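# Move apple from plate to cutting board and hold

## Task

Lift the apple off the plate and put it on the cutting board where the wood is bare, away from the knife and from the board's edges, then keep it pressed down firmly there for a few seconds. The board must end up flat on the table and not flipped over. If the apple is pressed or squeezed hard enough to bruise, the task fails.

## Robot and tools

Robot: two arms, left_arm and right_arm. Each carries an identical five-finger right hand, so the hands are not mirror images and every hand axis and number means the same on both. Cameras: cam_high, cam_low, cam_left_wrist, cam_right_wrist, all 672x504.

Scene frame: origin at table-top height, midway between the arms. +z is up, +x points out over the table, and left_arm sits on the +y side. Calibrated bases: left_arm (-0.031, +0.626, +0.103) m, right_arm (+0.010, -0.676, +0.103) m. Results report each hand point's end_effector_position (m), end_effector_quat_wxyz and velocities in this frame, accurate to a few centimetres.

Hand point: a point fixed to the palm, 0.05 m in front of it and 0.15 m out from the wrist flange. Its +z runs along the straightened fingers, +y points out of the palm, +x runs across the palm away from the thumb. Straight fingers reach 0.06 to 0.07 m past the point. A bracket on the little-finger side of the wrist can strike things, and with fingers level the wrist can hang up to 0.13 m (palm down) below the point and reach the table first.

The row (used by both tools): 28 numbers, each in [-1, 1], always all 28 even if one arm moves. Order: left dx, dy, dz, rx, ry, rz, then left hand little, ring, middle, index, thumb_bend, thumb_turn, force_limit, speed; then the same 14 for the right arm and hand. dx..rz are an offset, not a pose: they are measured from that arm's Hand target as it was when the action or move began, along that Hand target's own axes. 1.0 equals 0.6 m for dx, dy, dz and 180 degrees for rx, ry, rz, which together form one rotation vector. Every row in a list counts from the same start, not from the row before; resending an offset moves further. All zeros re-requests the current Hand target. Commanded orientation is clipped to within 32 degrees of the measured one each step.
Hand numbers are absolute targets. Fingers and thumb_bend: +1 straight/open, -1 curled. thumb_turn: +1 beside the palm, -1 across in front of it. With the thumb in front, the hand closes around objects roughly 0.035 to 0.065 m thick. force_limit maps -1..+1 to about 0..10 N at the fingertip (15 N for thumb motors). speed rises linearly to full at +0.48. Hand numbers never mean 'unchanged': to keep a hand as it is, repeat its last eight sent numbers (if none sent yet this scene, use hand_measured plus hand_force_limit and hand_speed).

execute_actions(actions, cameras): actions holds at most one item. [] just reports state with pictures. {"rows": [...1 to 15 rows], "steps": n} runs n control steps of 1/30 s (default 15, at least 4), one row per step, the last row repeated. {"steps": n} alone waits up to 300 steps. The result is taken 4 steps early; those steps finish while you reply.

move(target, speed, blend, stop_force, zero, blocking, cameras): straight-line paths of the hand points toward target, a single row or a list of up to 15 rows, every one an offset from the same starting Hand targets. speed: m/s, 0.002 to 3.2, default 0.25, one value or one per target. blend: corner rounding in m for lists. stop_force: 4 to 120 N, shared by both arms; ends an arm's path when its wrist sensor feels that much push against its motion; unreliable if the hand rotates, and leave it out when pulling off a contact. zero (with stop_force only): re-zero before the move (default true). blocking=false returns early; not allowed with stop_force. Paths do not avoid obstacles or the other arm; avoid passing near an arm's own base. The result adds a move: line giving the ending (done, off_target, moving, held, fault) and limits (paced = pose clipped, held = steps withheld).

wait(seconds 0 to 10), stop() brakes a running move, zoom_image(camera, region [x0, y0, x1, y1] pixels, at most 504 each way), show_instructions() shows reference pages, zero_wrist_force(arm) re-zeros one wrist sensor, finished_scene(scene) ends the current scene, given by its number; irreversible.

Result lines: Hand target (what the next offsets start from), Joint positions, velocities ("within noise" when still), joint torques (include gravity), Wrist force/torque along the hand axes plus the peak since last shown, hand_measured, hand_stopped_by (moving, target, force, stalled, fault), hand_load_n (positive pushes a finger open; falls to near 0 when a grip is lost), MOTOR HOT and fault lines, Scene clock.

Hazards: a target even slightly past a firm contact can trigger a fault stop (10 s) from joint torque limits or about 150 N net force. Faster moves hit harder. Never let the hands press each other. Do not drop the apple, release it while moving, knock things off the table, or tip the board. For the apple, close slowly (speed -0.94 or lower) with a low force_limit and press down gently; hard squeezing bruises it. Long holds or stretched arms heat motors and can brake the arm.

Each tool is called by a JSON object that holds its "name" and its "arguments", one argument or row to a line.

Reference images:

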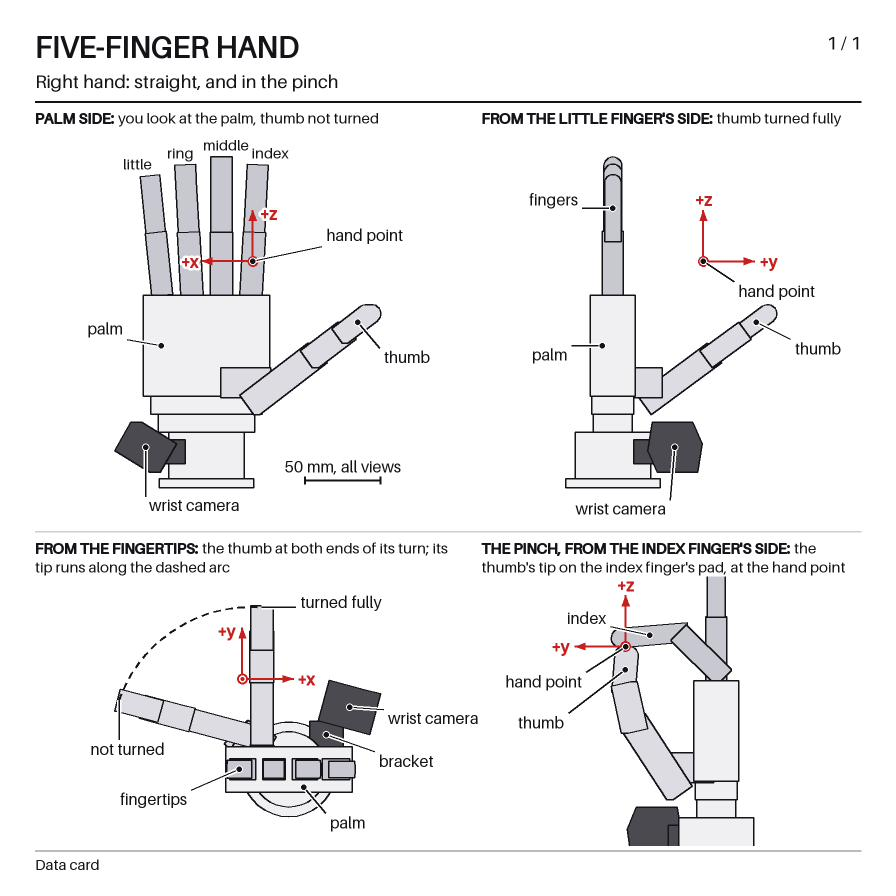

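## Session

{"name": "execute_actions", "arguments": {
  "actions": [],
  "cameras": ["all"]
}}

{"name": "zoom_image", "arguments": {
  "camera": "cam_high",
  "region": [190, 170, 450, 310]
}}

{"name": "zoom_image", "arguments": {
  "camera": "cam_low",
  "region": [330, 150, 640, 330]
}}

Scene clock: 0.00 s of 4800.00 s.
left_arm: end_effector_position=(+0.8453, +0.9601, +0.1880) hand_measured=(+1.000, +1.000, +1.000, +1.000, +1.000, +1.000) hand_load_n=(+0.0, +0.0, -0.5, +0.0, +0.0, +0.0) hand_stopped_by=(target, target, target, target, target, target) hand_force_limit=0.00 hand_speed=-0.80 end_effector_quat_wxyz=(+0.382, +0.517, +0.701, +0.309) | right_arm: end_effector_position=(+0.2507, +0.5627, +0.1862) hand_measured=(+1.000, +1.000, +1.000, +1.000, +1.000, +1.000) hand_load_n=(+0.0, +0.0, +0.0, +0.0, +0.0, +0.0) hand_stopped_by=(target, target, target, target, target, target) hand_force_limit=0.00 hand_speed=-0.80 end_effector_quat_wxyz=(-0.215, +0.208, +0.714, +0.634)
Joint positions: left_arm=[0.215 -0.965 1.78 -0.263 1.747 -0.148] | right_arm=[1.205 -0.584 1.178 -0.479 1.155 0.564]
Joint velocities: within noise
Joint torques (N m): no reading
Motor temperatures (°C): left_arm=[41 32 37 44 39 38] | right_arm=[38 36 40 30 38 38]
Wrist force (N): no reading
Wrist torque (N m): no reading
Wrist force, peak (N): no reading
Hand target: left_arm +0.8453, +0.9601, +0.1880; +0.382, +0.517, +0.701, +0.309 | right_arm +0.2507, +0.5627, +0.1862; -0.215, +0.208, +0.714, +0.634
camera_calibration:
cam_left_wrist: T_world_to_cam=[[0.433393, 0.539021, 0.722238, -1.01507], [-0.199423, -0.724185, 0.660141, 0.735826], [0.878864, -0.430131, -0.206363, -0.17996], [0, 0, 0, 1]] pos_world=[0.744827, 1.00261, 0.210239]
cam_right_wrist: T_world_to_cam=[[0.304901, 0.105412, 0.946532, -0.31108], [0.84222, -0.493842, -0.216302, 0.110903], [0.444636, 0.863139, -0.239353, -0.43606], [0, 0, 0, 1]] pos_world=[0.195332, 0.46394, 0.214064]

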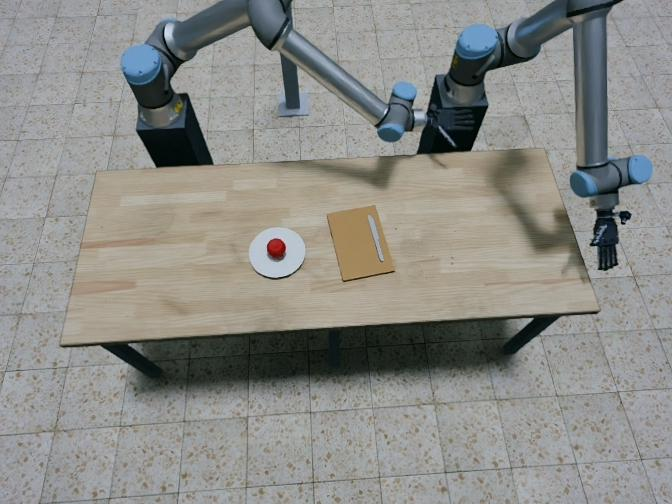

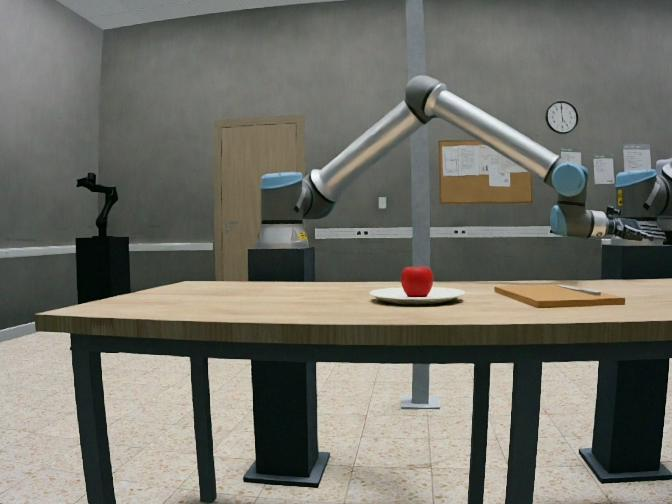

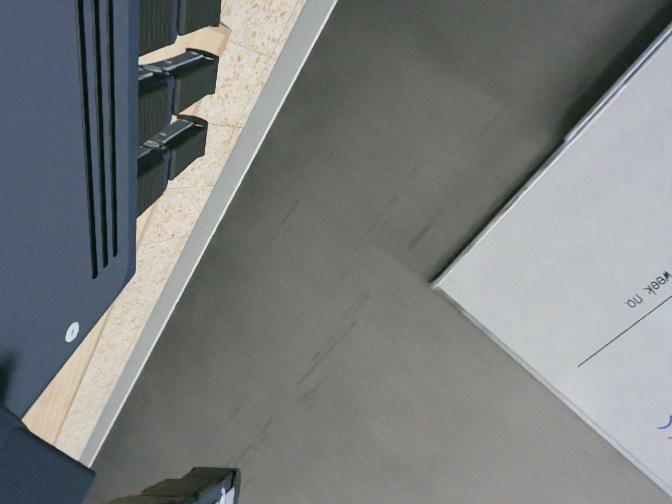

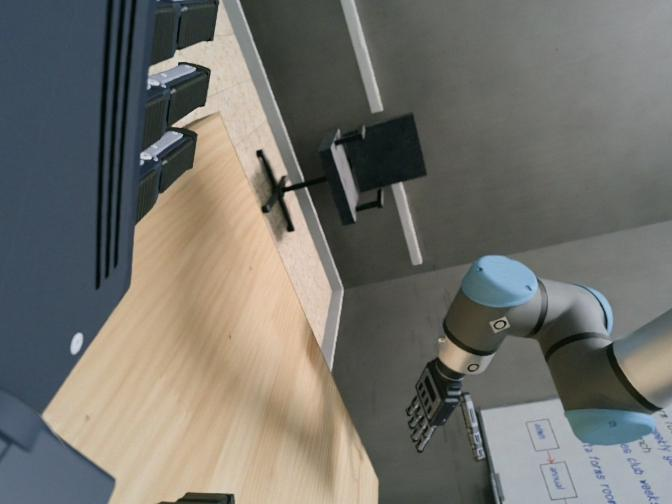

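Scaled by 1.938 from the camera's 672x504 image, which has a finer 960x720 frame.

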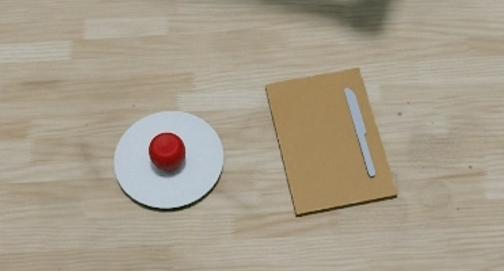

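Scaled by 1.626 from the camera's 672x504 image, which has a finer 960x720 frame.

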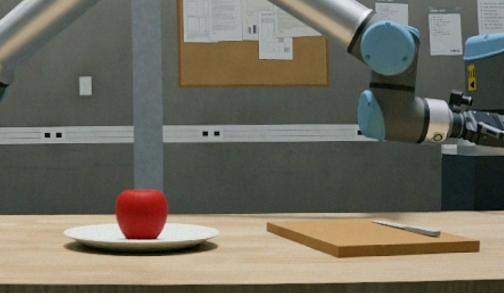

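{"name": "move", "arguments": {
  "target": [0,0,0,0,0,0,1,1,1,1,1,1,0,-0.8,-0.1198,0.2763,-0.6372,-0.1536,-0.1047,0.4097,1,1,1,1,1,-1,-0.2,0],
  "speed": 0.3,
  "cameras": ["cam_high","cam_low"]
}}

Scene clock: 4.20 s of 4800.00 s.
left_arm: end_effector_position=(+0.8453, +0.9601, +0.1880) hand_measured=(+1.000, +1.000, +1.000, +1.000, +1.000, +1.000) hand_load_n=(+0.0, +0.0, +0.0, +0.0, +0.0, +0.0) hand_stopped_by=(target, target, target, target, target, target) hand_force_limit=0.00 hand_speed=-0.80 end_effector_quat_wxyz=(+0.382, +0.517, +0.701, +0.309) | right_arm: end_effector_position=(+0.4209, +0.1994, +0.3202) hand_measured=(+1.000, +1.000, +1.000, +1.000, +1.000, -1.000) hand_load_n=(+0.0, +0.0, +0.0, +0.0, +0.0, +0.5) hand_stopped_by=(target, target, target, target, target, target) hand_force_limit=-0.20 hand_speed=0.00 end_effector_quat_wxyz=(-0.384, +0.723, +0.312, +0.481) end_effector_velocity=(-0.003, +0.004, -0.001) end_effector_angular_velocity=(-0.001, -0.011, +0.008)
Joint positions: left_arm=[0.215 -0.965 1.78 -0.263 1.747 -0.148] | right_arm=[0.984 -1.158 1.71 -0.307 1.468 1.812]
Joint velocities: left_arm=[within noise] | right_arm=[0.006 0.004 -0.001 -0.008 0 -0.01]
Joint torques (N m): left_arm=[0.56 -71.63 -26.93 0.92 0.2 -0.35] | right_arm=[14.44 -57.71 -44.36 -2.67 -0.93 -3.23]
Motor temperatures (°C): left_arm=[41 32 37 44 39 38] | right_arm=[38 36 40 30 38 38]
Wrist force (N): left_arm=[-0.2 0.1 -0.3] | right_arm=[-0.5 -1.2 0.1]
Wrist torque (N m): left_arm=[0.03 0.04 -0.01] | right_arm=[0.01 0.14 -0.15]
Wrist force, peak (N): left_arm=[-0.1 -0.2 -0.7] | right_arm=[-0.3 -1.7 0.1]
Hand target: left_arm +0.8453, +0.9601, +0.1880; +0.382, +0.517, +0.701, +0.309 | right_arm +0.4209, +0.1996, +0.3203; -0.384, +0.723, +0.312, +0.481
Off the commanded pose: left_arm 0.000 m, 0 deg | right_arm 0.000 m, 0 deg.
Kept back: nothing.
move: done
Images, in order (width x height): cam_high 672x504, cam_low 672x504.

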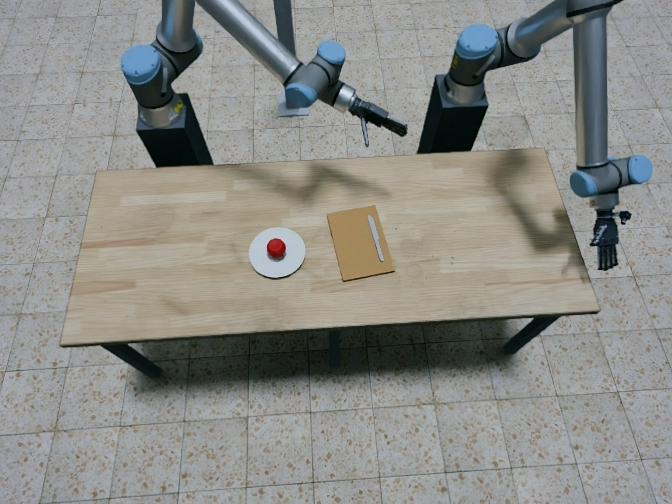

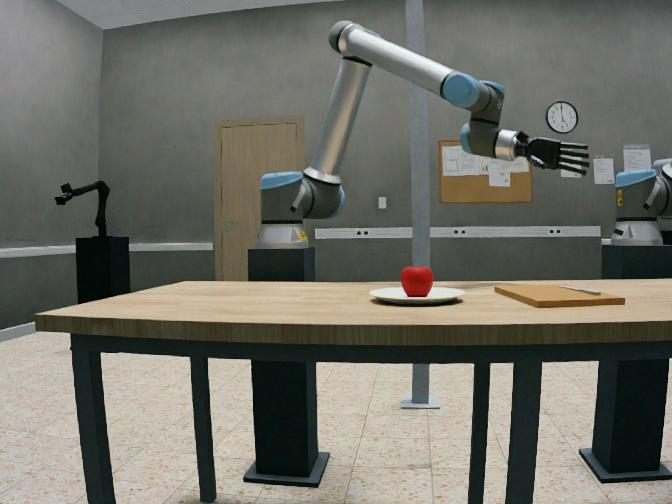

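{"name": "move", "arguments": {
  "target": [0,0,0,0,0,0,1,1,1,1,1,1,0,-0.8,-0.042,0.6875,-0.4078,-0.1536,-0.1047,0.4097,1,1,1,1,1,-1,-0.2,0],
  "speed": 0.3,
  "cameras": ["cam_high","cam_low","cam_right_wrist"]
}}

{"name": "zoom_image", "arguments": {
  "camera": "cam_low",
  "region": [340, 130, 560, 320]
}}

{"name": "zoom_image", "arguments": {
  "camera": "cam_high",
  "region": [190, 170, 410, 300]
}}

Scene clock: 7.23 s of 4800.00 s.
left_arm: end_effector_position=(+0.8453, +0.9601, +0.1880) hand_measured=(+1.000, +1.000, +1.000, +1.000, +1.000, +1.000) hand_load_n=(+0.0, +0.0, +0.0, +0.0, +0.0, +0.0) hand_stopped_by=(target, target, target, target, target, target) hand_force_limit=0.00 hand_speed=-0.80 end_effector_quat_wxyz=(+0.382, +0.517, +0.701, +0.309) | right_arm: end_effector_position=(+0.6394, -0.2223, +0.2501) hand_measured=(+1.000, +1.000, +1.000, +1.000, +1.000, -1.000) hand_load_n=(+0.0, +0.0, +0.0, +0.0, +0.0, +0.0) hand_stopped_by=(target, target, target, target, target, target) hand_force_limit=-0.20 hand_speed=0.00 end_effector_quat_wxyz=(-0.370, +0.893, -0.239, +0.099)
Joint positions: left_arm=[0.215 -0.965 1.78 -0.263 1.747 -0.148] | right_arm=[0.233 -1.155 1.697 0.432 1.026 2.49]
Joint velocities: within noise
Joint torques (N m): left_arm=[0.9 -72.58 -27.26 0.95 0.21 -0.16] | right_arm=[12.16 -79.23 -24.79 0.24 1.36 -3.88]
Motor temperatures (°C): left_arm=[41 32 37 44 39 38] | right_arm=[38 36 40 30 37 38]
Wrist force (N): left_arm=[-0.3 -0.1 -0.1] | right_arm=[-1.0 -1.0 -0.5]
Wrist torque (N m): left_arm=[-0.02 0.05 -0.02] | right_arm=[0.20 0.31 -0.29]
Wrist force, peak (N): left_arm=[-0.4 0.1 -0.4] | right_arm=[-0.8 -3.1 0.8]
Hand target: left_arm +0.8453, +0.9601, +0.1880; +0.382, +0.517, +0.701, +0.309 | right_arm +0.6394, -0.2223, +0.2501; -0.369, +0.893, -0.239, +0.099
Off the commanded pose: left_arm 0.000 m, 0 deg | right_arm 0.000 m, 0 deg.
Kept back: nothing.
move: done
camera_calibration:
cam_right_wrist: T_world_to_cam=[[-0.0881712, -0.736542, -0.67062, 0.0613552], [-0.982015, -0.0485621, 0.182448, 0.575411], [-0.166948, 0.674646, -0.719014, 0.55303], [0, 0, 0, 1]] pos_world=[0.662799, -0.299966, 0.3338]
Images, in order (width x height): cam_high 672x504, cam_low 672x504, cam_right_wrist 672x504.

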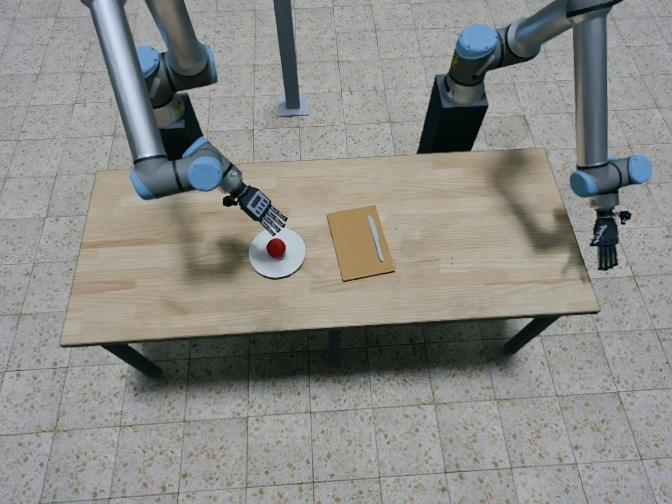

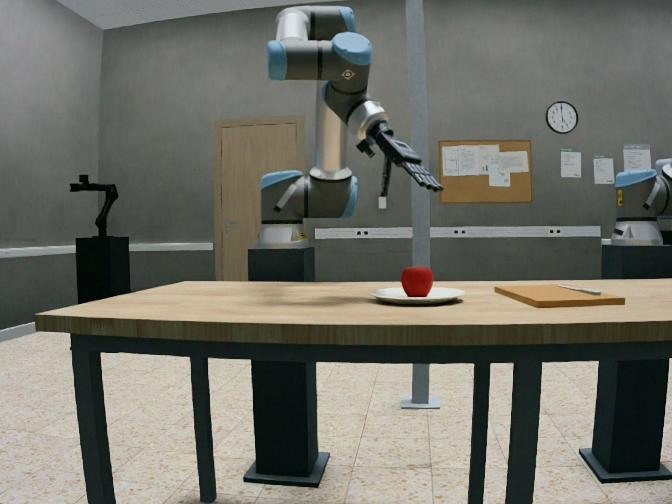

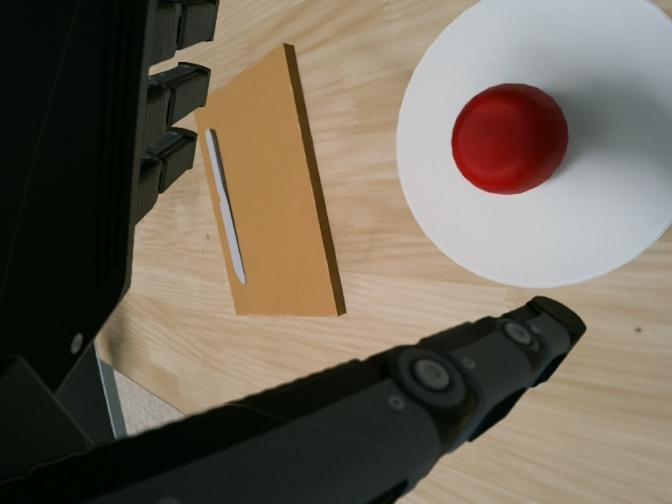

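Scaled by 2.291 from the camera's 672x504 image, which has a finer 960x720 frame.

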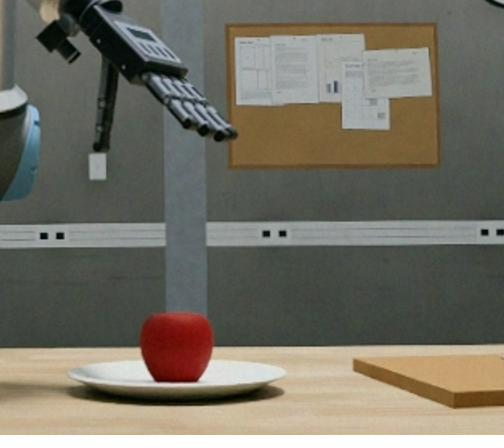

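Scaled by 2.291 from the camera's 672x504 image, which has a finer 960x720 frame.

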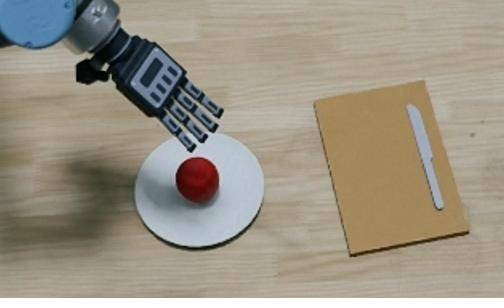

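{"name": "move", "arguments": {
  "target": [0,0,0,0,0,0,1,1,1,1,1,1,0,-0.8,0.0158,0.0887,0.1707,0,0,0,1,1,1,1,1,-1,-0.2,0],
  "speed": 0.15,
  "cameras": ["cam_high","cam_low","cam_right_wrist"]
}}

{"name": "zoom_image", "arguments": {
  "camera": "cam_low",
  "region": [320, 150, 520, 320]
}}

{"name": "zoom_image", "arguments": {
  "camera": "cam_high",
  "region": [210, 170, 350, 300]
}}

Scene clock: 8.67 s of 4800.00 s.
left_arm: end_effector_position=(+0.8453, +0.9601, +0.1880) hand_measured=(+1.000, +1.000, +1.000, +1.000, +1.000, +1.000) hand_load_n=(+0.0, +0.0, +0.0, +0.0, +0.0, +0.0) hand_stopped_by=(target, target, target, target, target, target) hand_force_limit=0.00 hand_speed=-0.80 end_effector_quat_wxyz=(+0.382, +0.517, +0.701, +0.309) | right_arm: end_effector_position=(+0.6649, -0.1968, +0.1401) hand_measured=(+1.000, +1.000, +1.000, +1.000, +1.000, -1.000) hand_load_n=(+0.0, +0.0, +0.0, -0.5, +0.0, +0.0) hand_stopped_by=(target, target, target, target, target, target) hand_force_limit=-0.20 hand_speed=0.00 end_effector_quat_wxyz=(-0.370, +0.893, -0.239, +0.099)
Joint positions: left_arm=[0.215 -0.965 1.78 -0.263 1.747 -0.148] | right_arm=[0.262 -1.005 1.687 0.278 1.042 2.518]
Joint velocities: within noise
Joint torques (N m): left_arm=[1 -71.43 -27.45 1.08 0.32 -0.14] | right_arm=[-12.94 -84.74 -21.18 4.68 -2.31 -2.91]
Motor temperatures (°C): left_arm=[41 32 37 44 39 38] | right_arm=[38 36 40 30 37 38]
Wrist force (N): left_arm=[-0.3 -0.1 -0.3] | right_arm=[-0.9 -0.9 -0.7]
Wrist torque (N m): left_arm=[0.00 0.05 -0.02] | right_arm=[0.24 0.31 -0.28]
Wrist force, peak (N): left_arm=[-0.5 0.2 -0.3] | right_arm=[-0.9 -2.3 -2.1]
Hand target: left_arm +0.8453, +0.9601, +0.1880; +0.382, +0.517, +0.701, +0.309 | right_arm +0.6648, -0.1969, +0.1400; -0.369, +0.893, -0.239, +0.099
Off the commanded pose: left_arm 0.000 m, 0 deg | right_arm 0.000 m, 0 deg.
Kept back: nothing.
move: done
camera_calibration:
cam_right_wrist: T_world_to_cam=[[-0.0882442, -0.736546, -0.670607, 0.00858083], [-0.982009, -0.0485071, 0.182498, 0.621656], [-0.166947, 0.674646, -0.719014, 0.461043], [0, 0, 0, 1]] pos_world=[0.688199, -0.274566, 0.2238]
Images, in order (width x height): cam_high 672x504, cam_low 672x504, cam_right_wrist 672x504.

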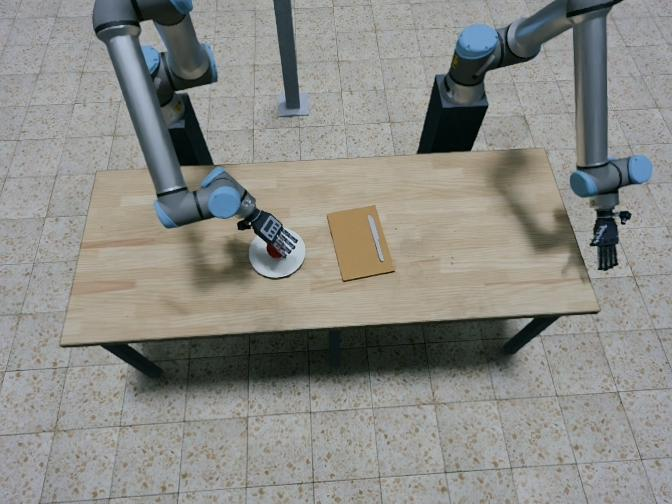

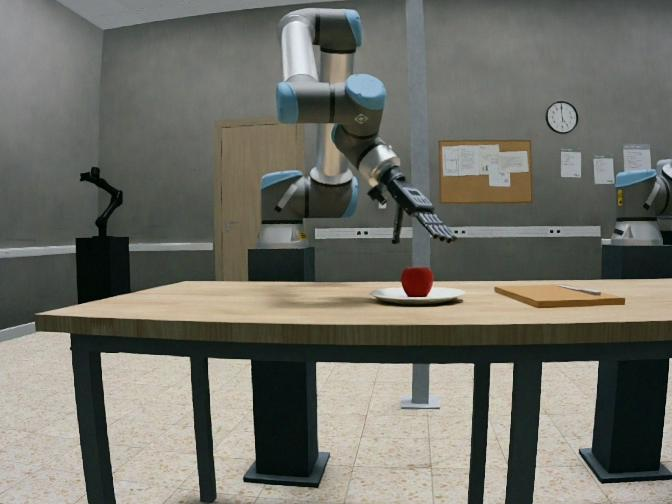

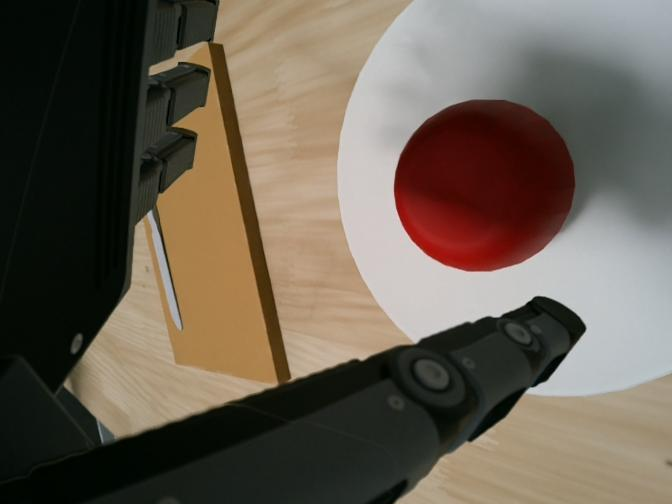

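Scaled by 2.520 from the camera's 672x504 image, which has a finer 960x720 frame.

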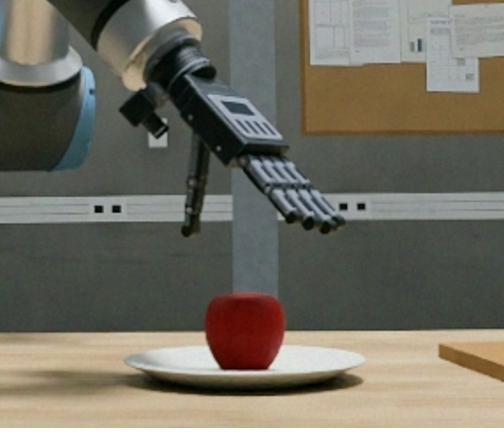

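Scaled by 3.600 from the camera's 672x504 image, which has a finer 960x720 frame.

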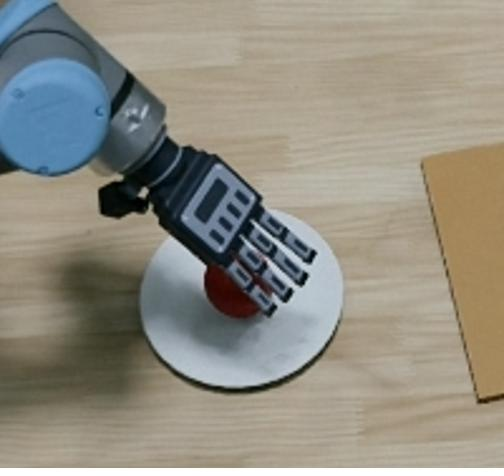

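{"name": "move", "arguments": {
  "target": [0,0,0,0,0,0,1,1,1,1,1,1,0,-0.8,0.0003,0.105,0.1023,0,0,0,1,1,1,1,1,-1,-0.2,0],
  "speed": 0.06,
  "stop_force": 6,
  "cameras": ["cam_high","cam_low","cam_right_wrist"]
}}

{"name": "zoom_image", "arguments": {
  "camera": "cam_low",
  "region": [320, 150, 520, 320]
}}

{"name": "zoom_image", "arguments": {
  "camera": "cam_high",
  "region": [210, 170, 350, 300]
}}

Scene clock: 12.07 s of 4800.00 s.
left_arm: end_effector_position=(+0.8453, +0.9601, +0.1880) hand_measured=(+1.000, +1.000, +1.000, +1.000, +1.000, +1.000) hand_load_n=(+0.0, +0.0, +0.0, +0.0, +0.0, +0.0) hand_stopped_by=(target, target, target, target, target, target) hand_force_limit=0.00 hand_speed=-0.80 end_effector_quat_wxyz=(+0.382, +0.517, +0.701, +0.309) | right_arm: end_effector_position=(+0.6643, -0.1980, +0.0520) hand_measured=(+1.000, +1.000, +1.000, +1.000, +1.000, -1.000) hand_load_n=(+0.0, +0.0, +0.0, +0.0, +0.0, +0.0) hand_stopped_by=(target, target, target, target, target, target) hand_force_limit=-0.20 hand_speed=0.00 end_effector_quat_wxyz=(-0.369, +0.893, -0.239, +0.099)
Joint positions: left_arm=[0.215 -0.965 1.78 -0.263 1.747 -0.148] | right_arm=[0.26 -0.908 1.718 0.151 1.041 2.516]
Joint velocities: within noise
Joint torques (N m): left_arm=[0.16 -72.48 -26.89 0.85 0.49 -0.23] | right_arm=[-11.81 -88.99 -32.66 5.16 -1.59 -0.68]
Motor temperatures (°C): left_arm=[41 32 37 44 39 38] | right_arm=[38 36 40 30 37 38]
Wrist force (N): left_arm=[-0.2 -0.5 -0.2] | right_arm=[-0.9 -1.0 -0.5]
Wrist torque (N m): left_arm=[-0.06 0.05 -0.02] | right_arm=[0.19 0.30 -0.30]
Wrist force, peak (N): left_arm=[-0.3 -0.3 -0.6] | right_arm=[-0.9 -1.7 -0.9]
Hand target: left_arm +0.8453, +0.9601, +0.1880; +0.382, +0.517, +0.701, +0.309 | right_arm +0.6643, -0.1980, +0.0520; -0.369, +0.893, -0.239, +0.099
Off the commanded pose: left_arm 0.000 m, 0 deg | right_arm 0.000 m, 0 deg.
Kept back: nothing.
move: done
camera_calibration:
cam_right_wrist: T_world_to_cam=[[-0.0882446, -0.736552, -0.6706, -0.0513628], [-0.981992, -0.048572, 0.18257, 0.637128], [-0.167044, 0.674635, -0.719002, 0.398558], [0, 0, 0, 1]] pos_world=[0.687699, -0.275766, 0.1358]
Images, in order (width x height): cam_high 672x504, cam_low 672x504, cam_right_wrist 672x504.

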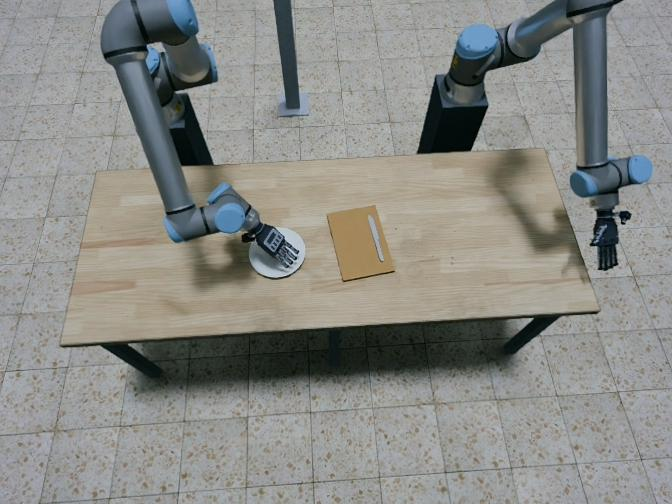

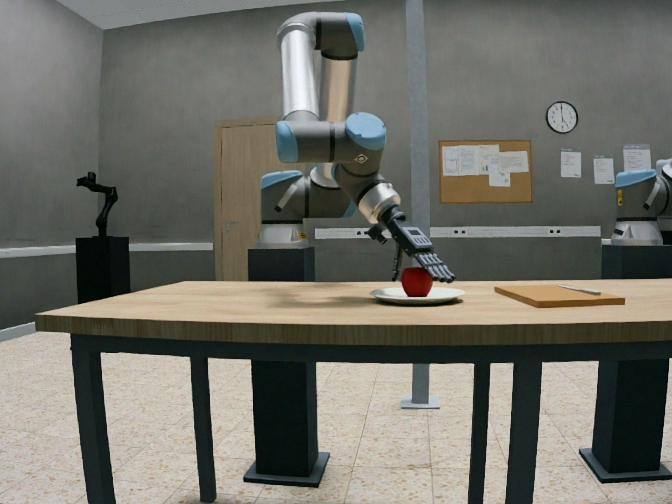

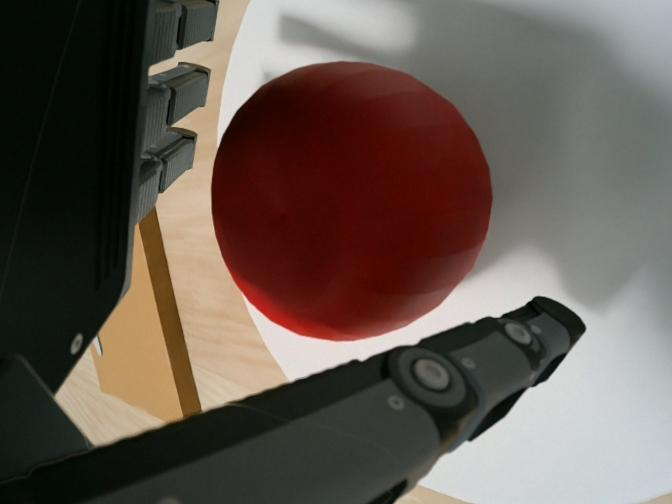

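Scaled by 2.520 from the camera's 672x504 image, which has a finer 960x720 frame.

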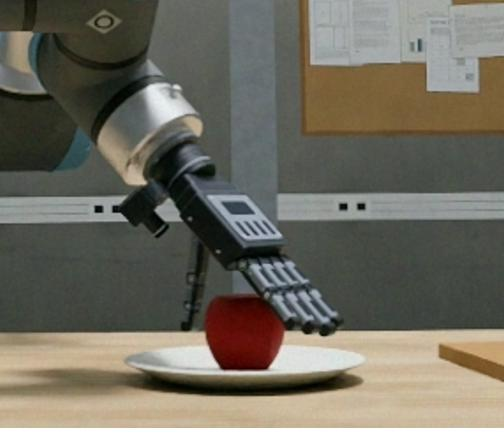

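Scaled by 3.600 from the camera's 672x504 image, which has a finer 960x720 frame.

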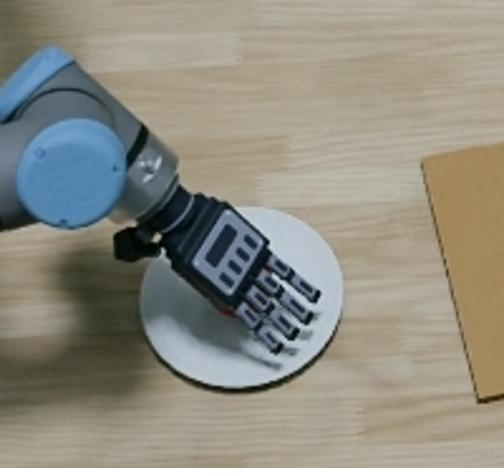

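{"name": "zoom_image", "arguments": {
  "camera": "cam_high",
  "region": [250, 215, 310, 280]
}}

{"name": "zoom_image", "arguments": {
  "camera": "cam_low",
  "region": [370, 220, 480, 310]
}}

Scaled by 7.754 from the camera's 672x504 image, which has a finer 960x720 frame.

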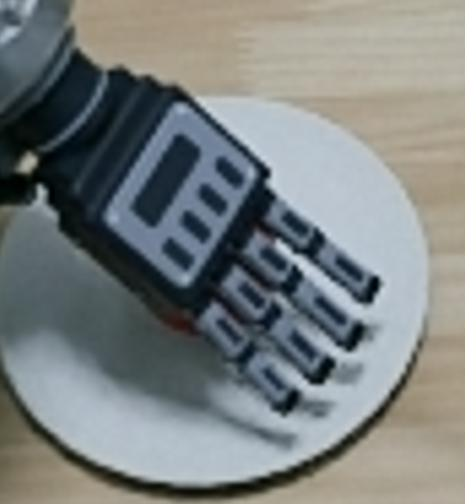

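Scaled by 4.582 from the camera's 672x504 image, which has a finer 960x720 frame.

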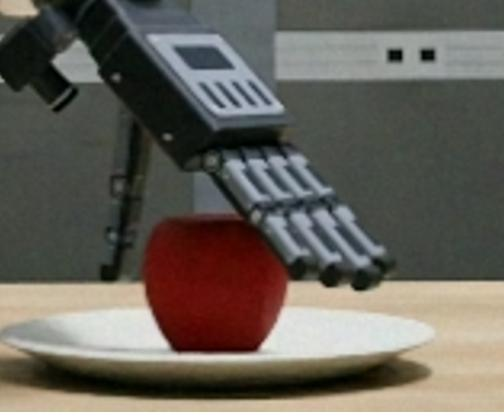

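{"name": "move", "arguments": {
  "target": [0,0,0,0,0,0,1,1,1,1,1,1,0,-0.8,0.0067,0,0,0,0,0,1,1,-0.2,-0.2,1,-1,-0.6,-0.93],
  "cameras": ["cam_high","cam_low","cam_right_wrist"]
}}

{"name": "zoom_image", "arguments": {
  "camera": "cam_low",
  "region": [320, 150, 520, 320]
}}

{"name": "zoom_image", "arguments": {
  "camera": "cam_high",
  "region": [250, 215, 310, 280]
}}

Scene clock: 17.43 s of 4800.00 s.
left_arm: end_effector_position=(+0.8453, +0.9601, +0.1880) hand_measured=(+1.000, +1.000, +1.000, +1.000, +1.000, +1.000) hand_load_n=(+0.0, +0.0, +0.0, +0.0, +0.0, +0.0) hand_stopped_by=(target, target, target, target, target, target) hand_force_limit=0.00 hand_speed=-0.80 end_effector_quat_wxyz=(+0.382, +0.517, +0.701, +0.309) | right_arm: end_effector_position=(+0.6678, -0.2000, +0.0520) hand_measured=(+1.000, +1.000, +0.180, +0.168, +1.000, -1.000) hand_load_n=(+0.0, +0.0, +1.5, +3.5, +0.5, +0.0) hand_stopped_by=(target, target, force, force, target, target) hand_force_limit=-0.60 hand_speed=-0.93 end_effector_quat_wxyz=(-0.369, +0.893, -0.239, +0.099)
Joint positions: left_arm=[0.215 -0.965 1.78 -0.263 1.747 -0.148] | right_arm=[0.256 -0.905 1.713 0.155 1.039 2.512]
Joint velocities: within noise
Joint torques (N m): left_arm=[1.37 -71.74 -27.17 0.98 0.15 -0.12] | right_arm=[13.78 -82.44 -22.86 0.29 0.8 3.02]
Motor temperatures (°C): left_arm=[41 32 37 44 39 38] | right_arm=[38 36 40 30 37 38]
Wrist force (N): left_arm=[0.0 0.1 -0.1] | right_arm=[-0.9 -0.2 0.4]
Wrist torque (N m): left_arm=[0.02 0.01 0.01] | right_arm=[0.24 0.28 -0.28]
Wrist force, peak (N): left_arm=[-0.4 -0.1 -0.6] | right_arm=[-0.8 -2.2 0.0]
Hand target: left_arm +0.8453, +0.9601, +0.1880; +0.382, +0.517, +0.701, +0.309 | right_arm +0.6678, -0.2000, +0.0520; -0.369, +0.893, -0.239, +0.099
Off the commanded pose: left_arm 0.000 m, 0 deg | right_arm 0.000 m, 0 deg.
Kept back: nothing.
move: done
camera_calibration:
cam_right_wrist: T_world_to_cam=[[-0.0882446, -0.736552, -0.6706, -0.052527], [-0.981992, -0.048572, 0.18257, 0.640468], [-0.167044, 0.674635, -0.719002, 0.400492], [0, 0, 0, 1]] pos_world=[0.691199, -0.277766, 0.1358]
Images, in order (width x height): cam_high 672x504, cam_low 672x504, cam_right_wrist 672x504.

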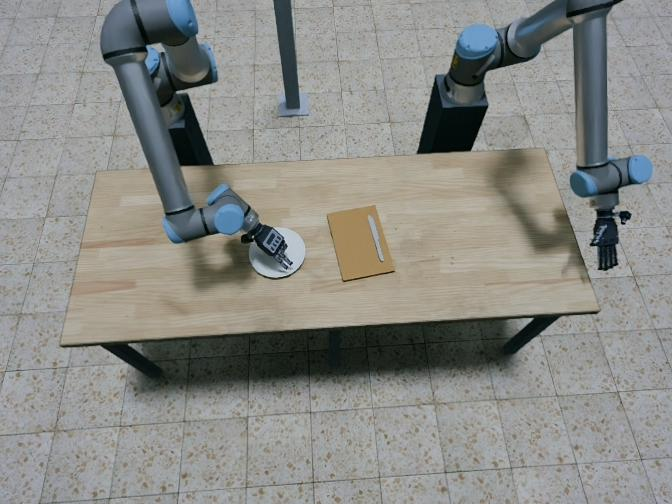

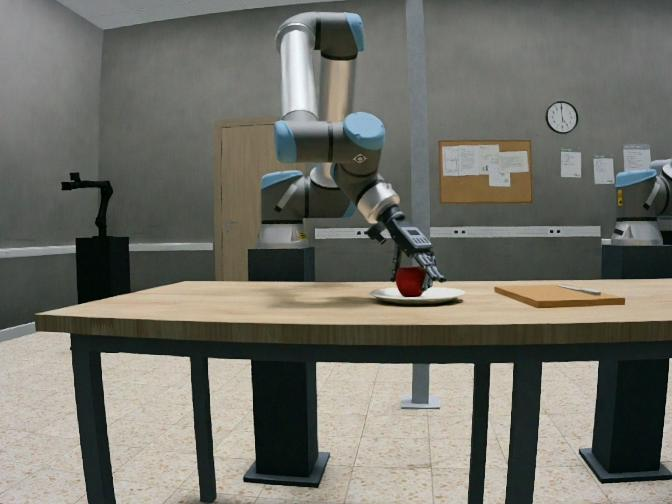

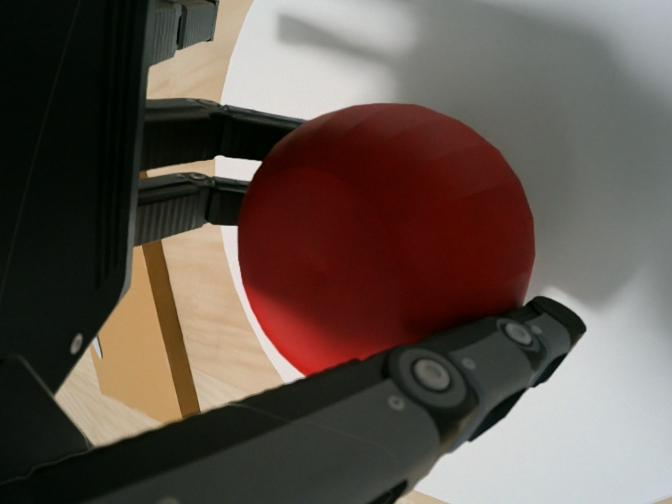

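Scaled by 2.520 from the camera's 672x504 image, which has a finer 960x720 frame.

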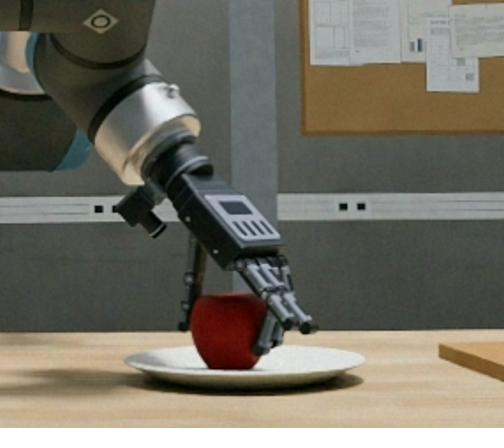

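Scaled by 7.754 from the camera's 672x504 image, which has a finer 960x720 frame.

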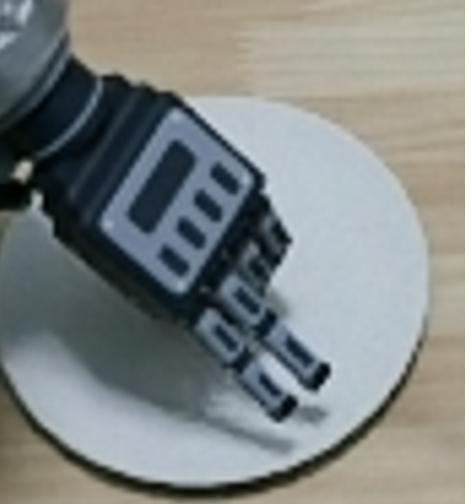

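{"name": "move", "arguments": {
  "target": [0,0,0,0,0,0,1,1,1,1,1,1,0,-0.8,0,0,0,0,0,0,1,1,-0.25,-0.25,0.5,-1,-0.4,-0.93],
  "cameras": []
}}

{"name": "move", "arguments": {
  "target": [0,0,0,0,0,0,1,1,1,1,1,1,0,-0.8,0,-0.0354,-0.0354,0,0,0,1,1,-0.25,-0.25,0.5,-1,-0.4,-0.93],
  "speed": 0.05,
  "cameras": ["cam_high","cam_low","cam_right_wrist"]
}}

{"name": "zoom_image", "arguments": {
  "camera": "cam_low",
  "region": [320, 150, 520, 320]
}}

Scene clock: 18.17 s of 4800.00 s.
left_arm: end_effector_position=(+0.8453, +0.9601, +0.1880) hand_measured=(+1.000, +1.000, +1.000, +1.000, +1.000, +1.000) hand_load_n=(+0.0, +0.0, +0.5, +0.0, +0.0, +0.0) hand_stopped_by=(target, target, target, target, target, target) hand_force_limit=0.00 hand_speed=-0.80 end_effector_quat_wxyz=(+0.382, +0.517, +0.701, +0.309) | right_arm: end_effector_position=(+0.6678, -0.2000, +0.0520) hand_measured=(+1.000, +1.000, +0.176, +0.168, +0.992, -1.000) hand_load_n=(+0.0, +0.0, +3.0, +3.0, +5.0, +0.0) hand_stopped_by=(target, target, force, force, force, target) hand_force_limit=-0.40 hand_speed=-0.93 end_effector_quat_wxyz=(-0.369, +0.893, -0.239, +0.099)
Joint positions: left_arm=[0.215 -0.965 1.78 -0.263 1.747 -0.148] | right_arm=[0.256 -0.905 1.713 0.155 1.039 2.512]
Joint velocities: within noise
Joint torques (N m): left_arm=[0.5 -70.46 -26.97 1.13 0.04 -0.37] | right_arm=[13.12 -83.85 -22.85 0.35 0.73 3.08]
Motor temperatures (°C): left_arm=[41 32 37 44 39 38] | right_arm=[38 36 40 30 37 38]
Wrist force (N): left_arm=[0.0 -0.2 -0.1] | right_arm=[-1.3 0.0 0.6]
Wrist torque (N m): left_arm=[-0.02 0.01 0.00] | right_arm=[0.22 0.34 -0.31]
Wrist force, peak (N): left_arm=[0.0 -0.2 -0.5] | right_arm=[-1.3 0.0 0.6]
Hand target: left_arm +0.8453, +0.9601, +0.1880; +0.382, +0.517, +0.701, +0.309 | right_arm +0.6678, -0.2000, +0.0520; -0.369, +0.893, -0.239, +0.099
Off the commanded pose: left_arm 0.000 m, 0 deg | right_arm 0.000 m, 0 deg.
Kept back: nothing.
move: done
No camera images: "cameras" was empty.

Scene clock: 19.03 s of 4800.00 s.
left_arm: end_effector_position=(+0.8453, +0.9601, +0.1880) hand_measured=(+1.000, +1.000, +1.000, +1.000, +1.000, +1.000) hand_load_n=(+0.0, +0.0, +0.0, +0.0, +0.0, +0.0) hand_stopped_by=(target, target, target, target, target, target) hand_force_limit=0.00 hand_speed=-0.80 end_effector_quat_wxyz=(+0.382, +0.517, +0.701, +0.309) | right_arm: end_effector_position=(+0.6679, -0.2000, +0.0823) hand_measured=(+1.000, +1.000, +0.176, +0.168, +0.992, -1.000) hand_load_n=(+0.0, +0.0, +3.5, +3.5, +5.0, +0.0) hand_stopped_by=(target, target, force, force, force, target) hand_force_limit=-0.40 hand_speed=-0.93 end_effector_quat_wxyz=(-0.369, +0.893, -0.239, +0.099)
Joint positions: left_arm=[0.215 -0.965 1.78 -0.263 1.747 -0.148] | right_arm=[0.256 -0.94 1.706 0.198 1.039 2.512]
Joint velocities: within noise
Joint torques (N m): left_arm=[1.45 -72.12 -26.66 0.88 0.27 -0.27] | right_arm=[11.93 -64.05 -26.64 -0.64 0.81 1.63]
Motor temperatures (°C): left_arm=[41 32 37 44 39 38] | right_arm=[38 36 40 30 37 38]
Wrist force (N): left_arm=[-0.2 0.0 -0.5] | right_arm=[-1.0 0.6 0.9]
Wrist torque (N m): left_arm=[0.02 0.05 -0.01] | right_arm=[0.26 0.31 -0.28]
Wrist force, peak (N): left_arm=[-0.2 0.0 -0.5] | right_arm=[-1.6 0.7 1.1]
Hand target: left_arm +0.8453, +0.9601, +0.1880; +0.382, +0.517, +0.701, +0.309 | right_arm +0.6678, -0.2000, +0.0821; -0.369, +0.893, -0.239, +0.099
Off the commanded pose: left_arm 0.000 m, 0 deg | right_arm 0.000 m, 0 deg.
Kept back: nothing.
move: done
camera_calibration:
cam_right_wrist: T_world_to_cam=[[-0.0882446, -0.736552, -0.6706, -0.0322749], [-0.981992, -0.048572, 0.18257, 0.634954], [-0.167044, 0.674635, -0.719002, 0.422205], [0, 0, 0, 1]] pos_world=[0.691199, -0.277766, 0.166]
Images, in order (width x height): cam_high 672x504, cam_low 672x504, cam_right_wrist 672x504.

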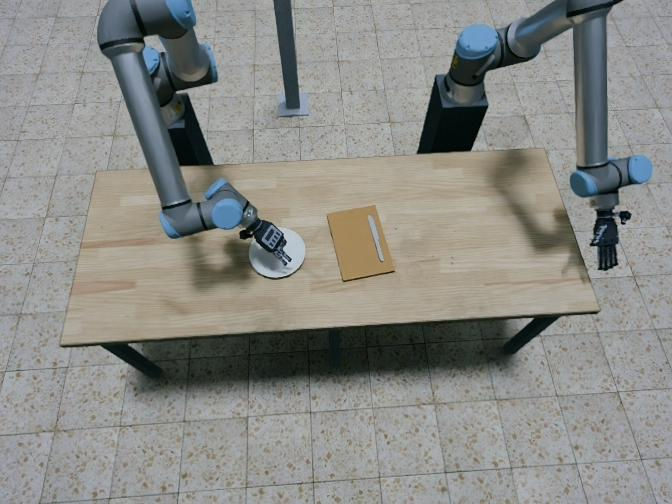

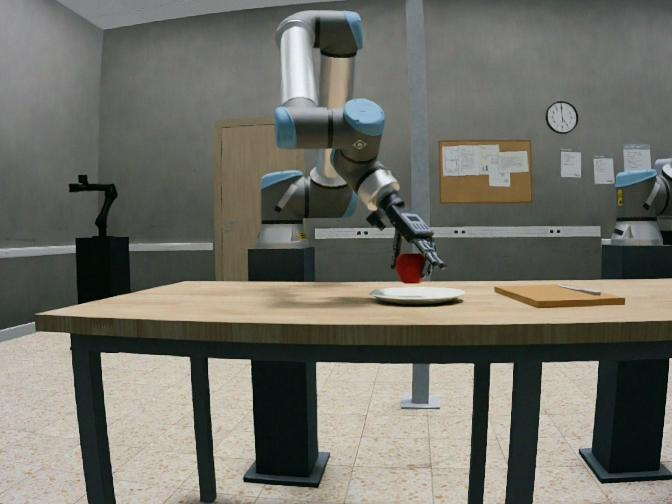

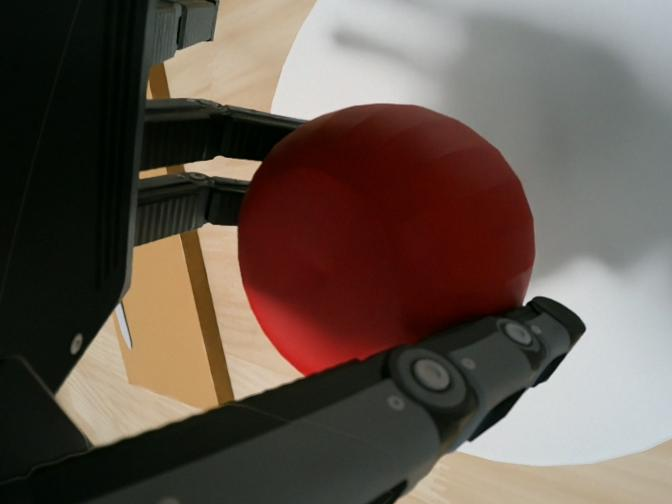

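Scaled by 2.520 from the camera's 672x504 image, which has a finer 960x720 frame.

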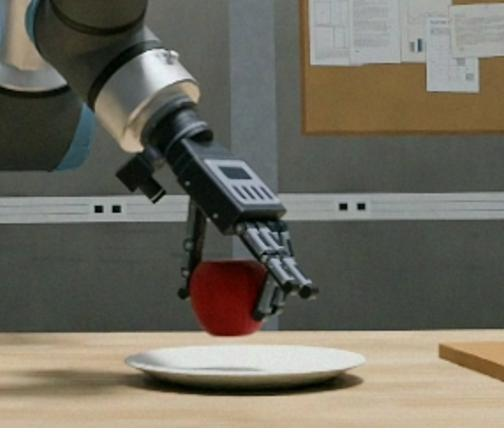

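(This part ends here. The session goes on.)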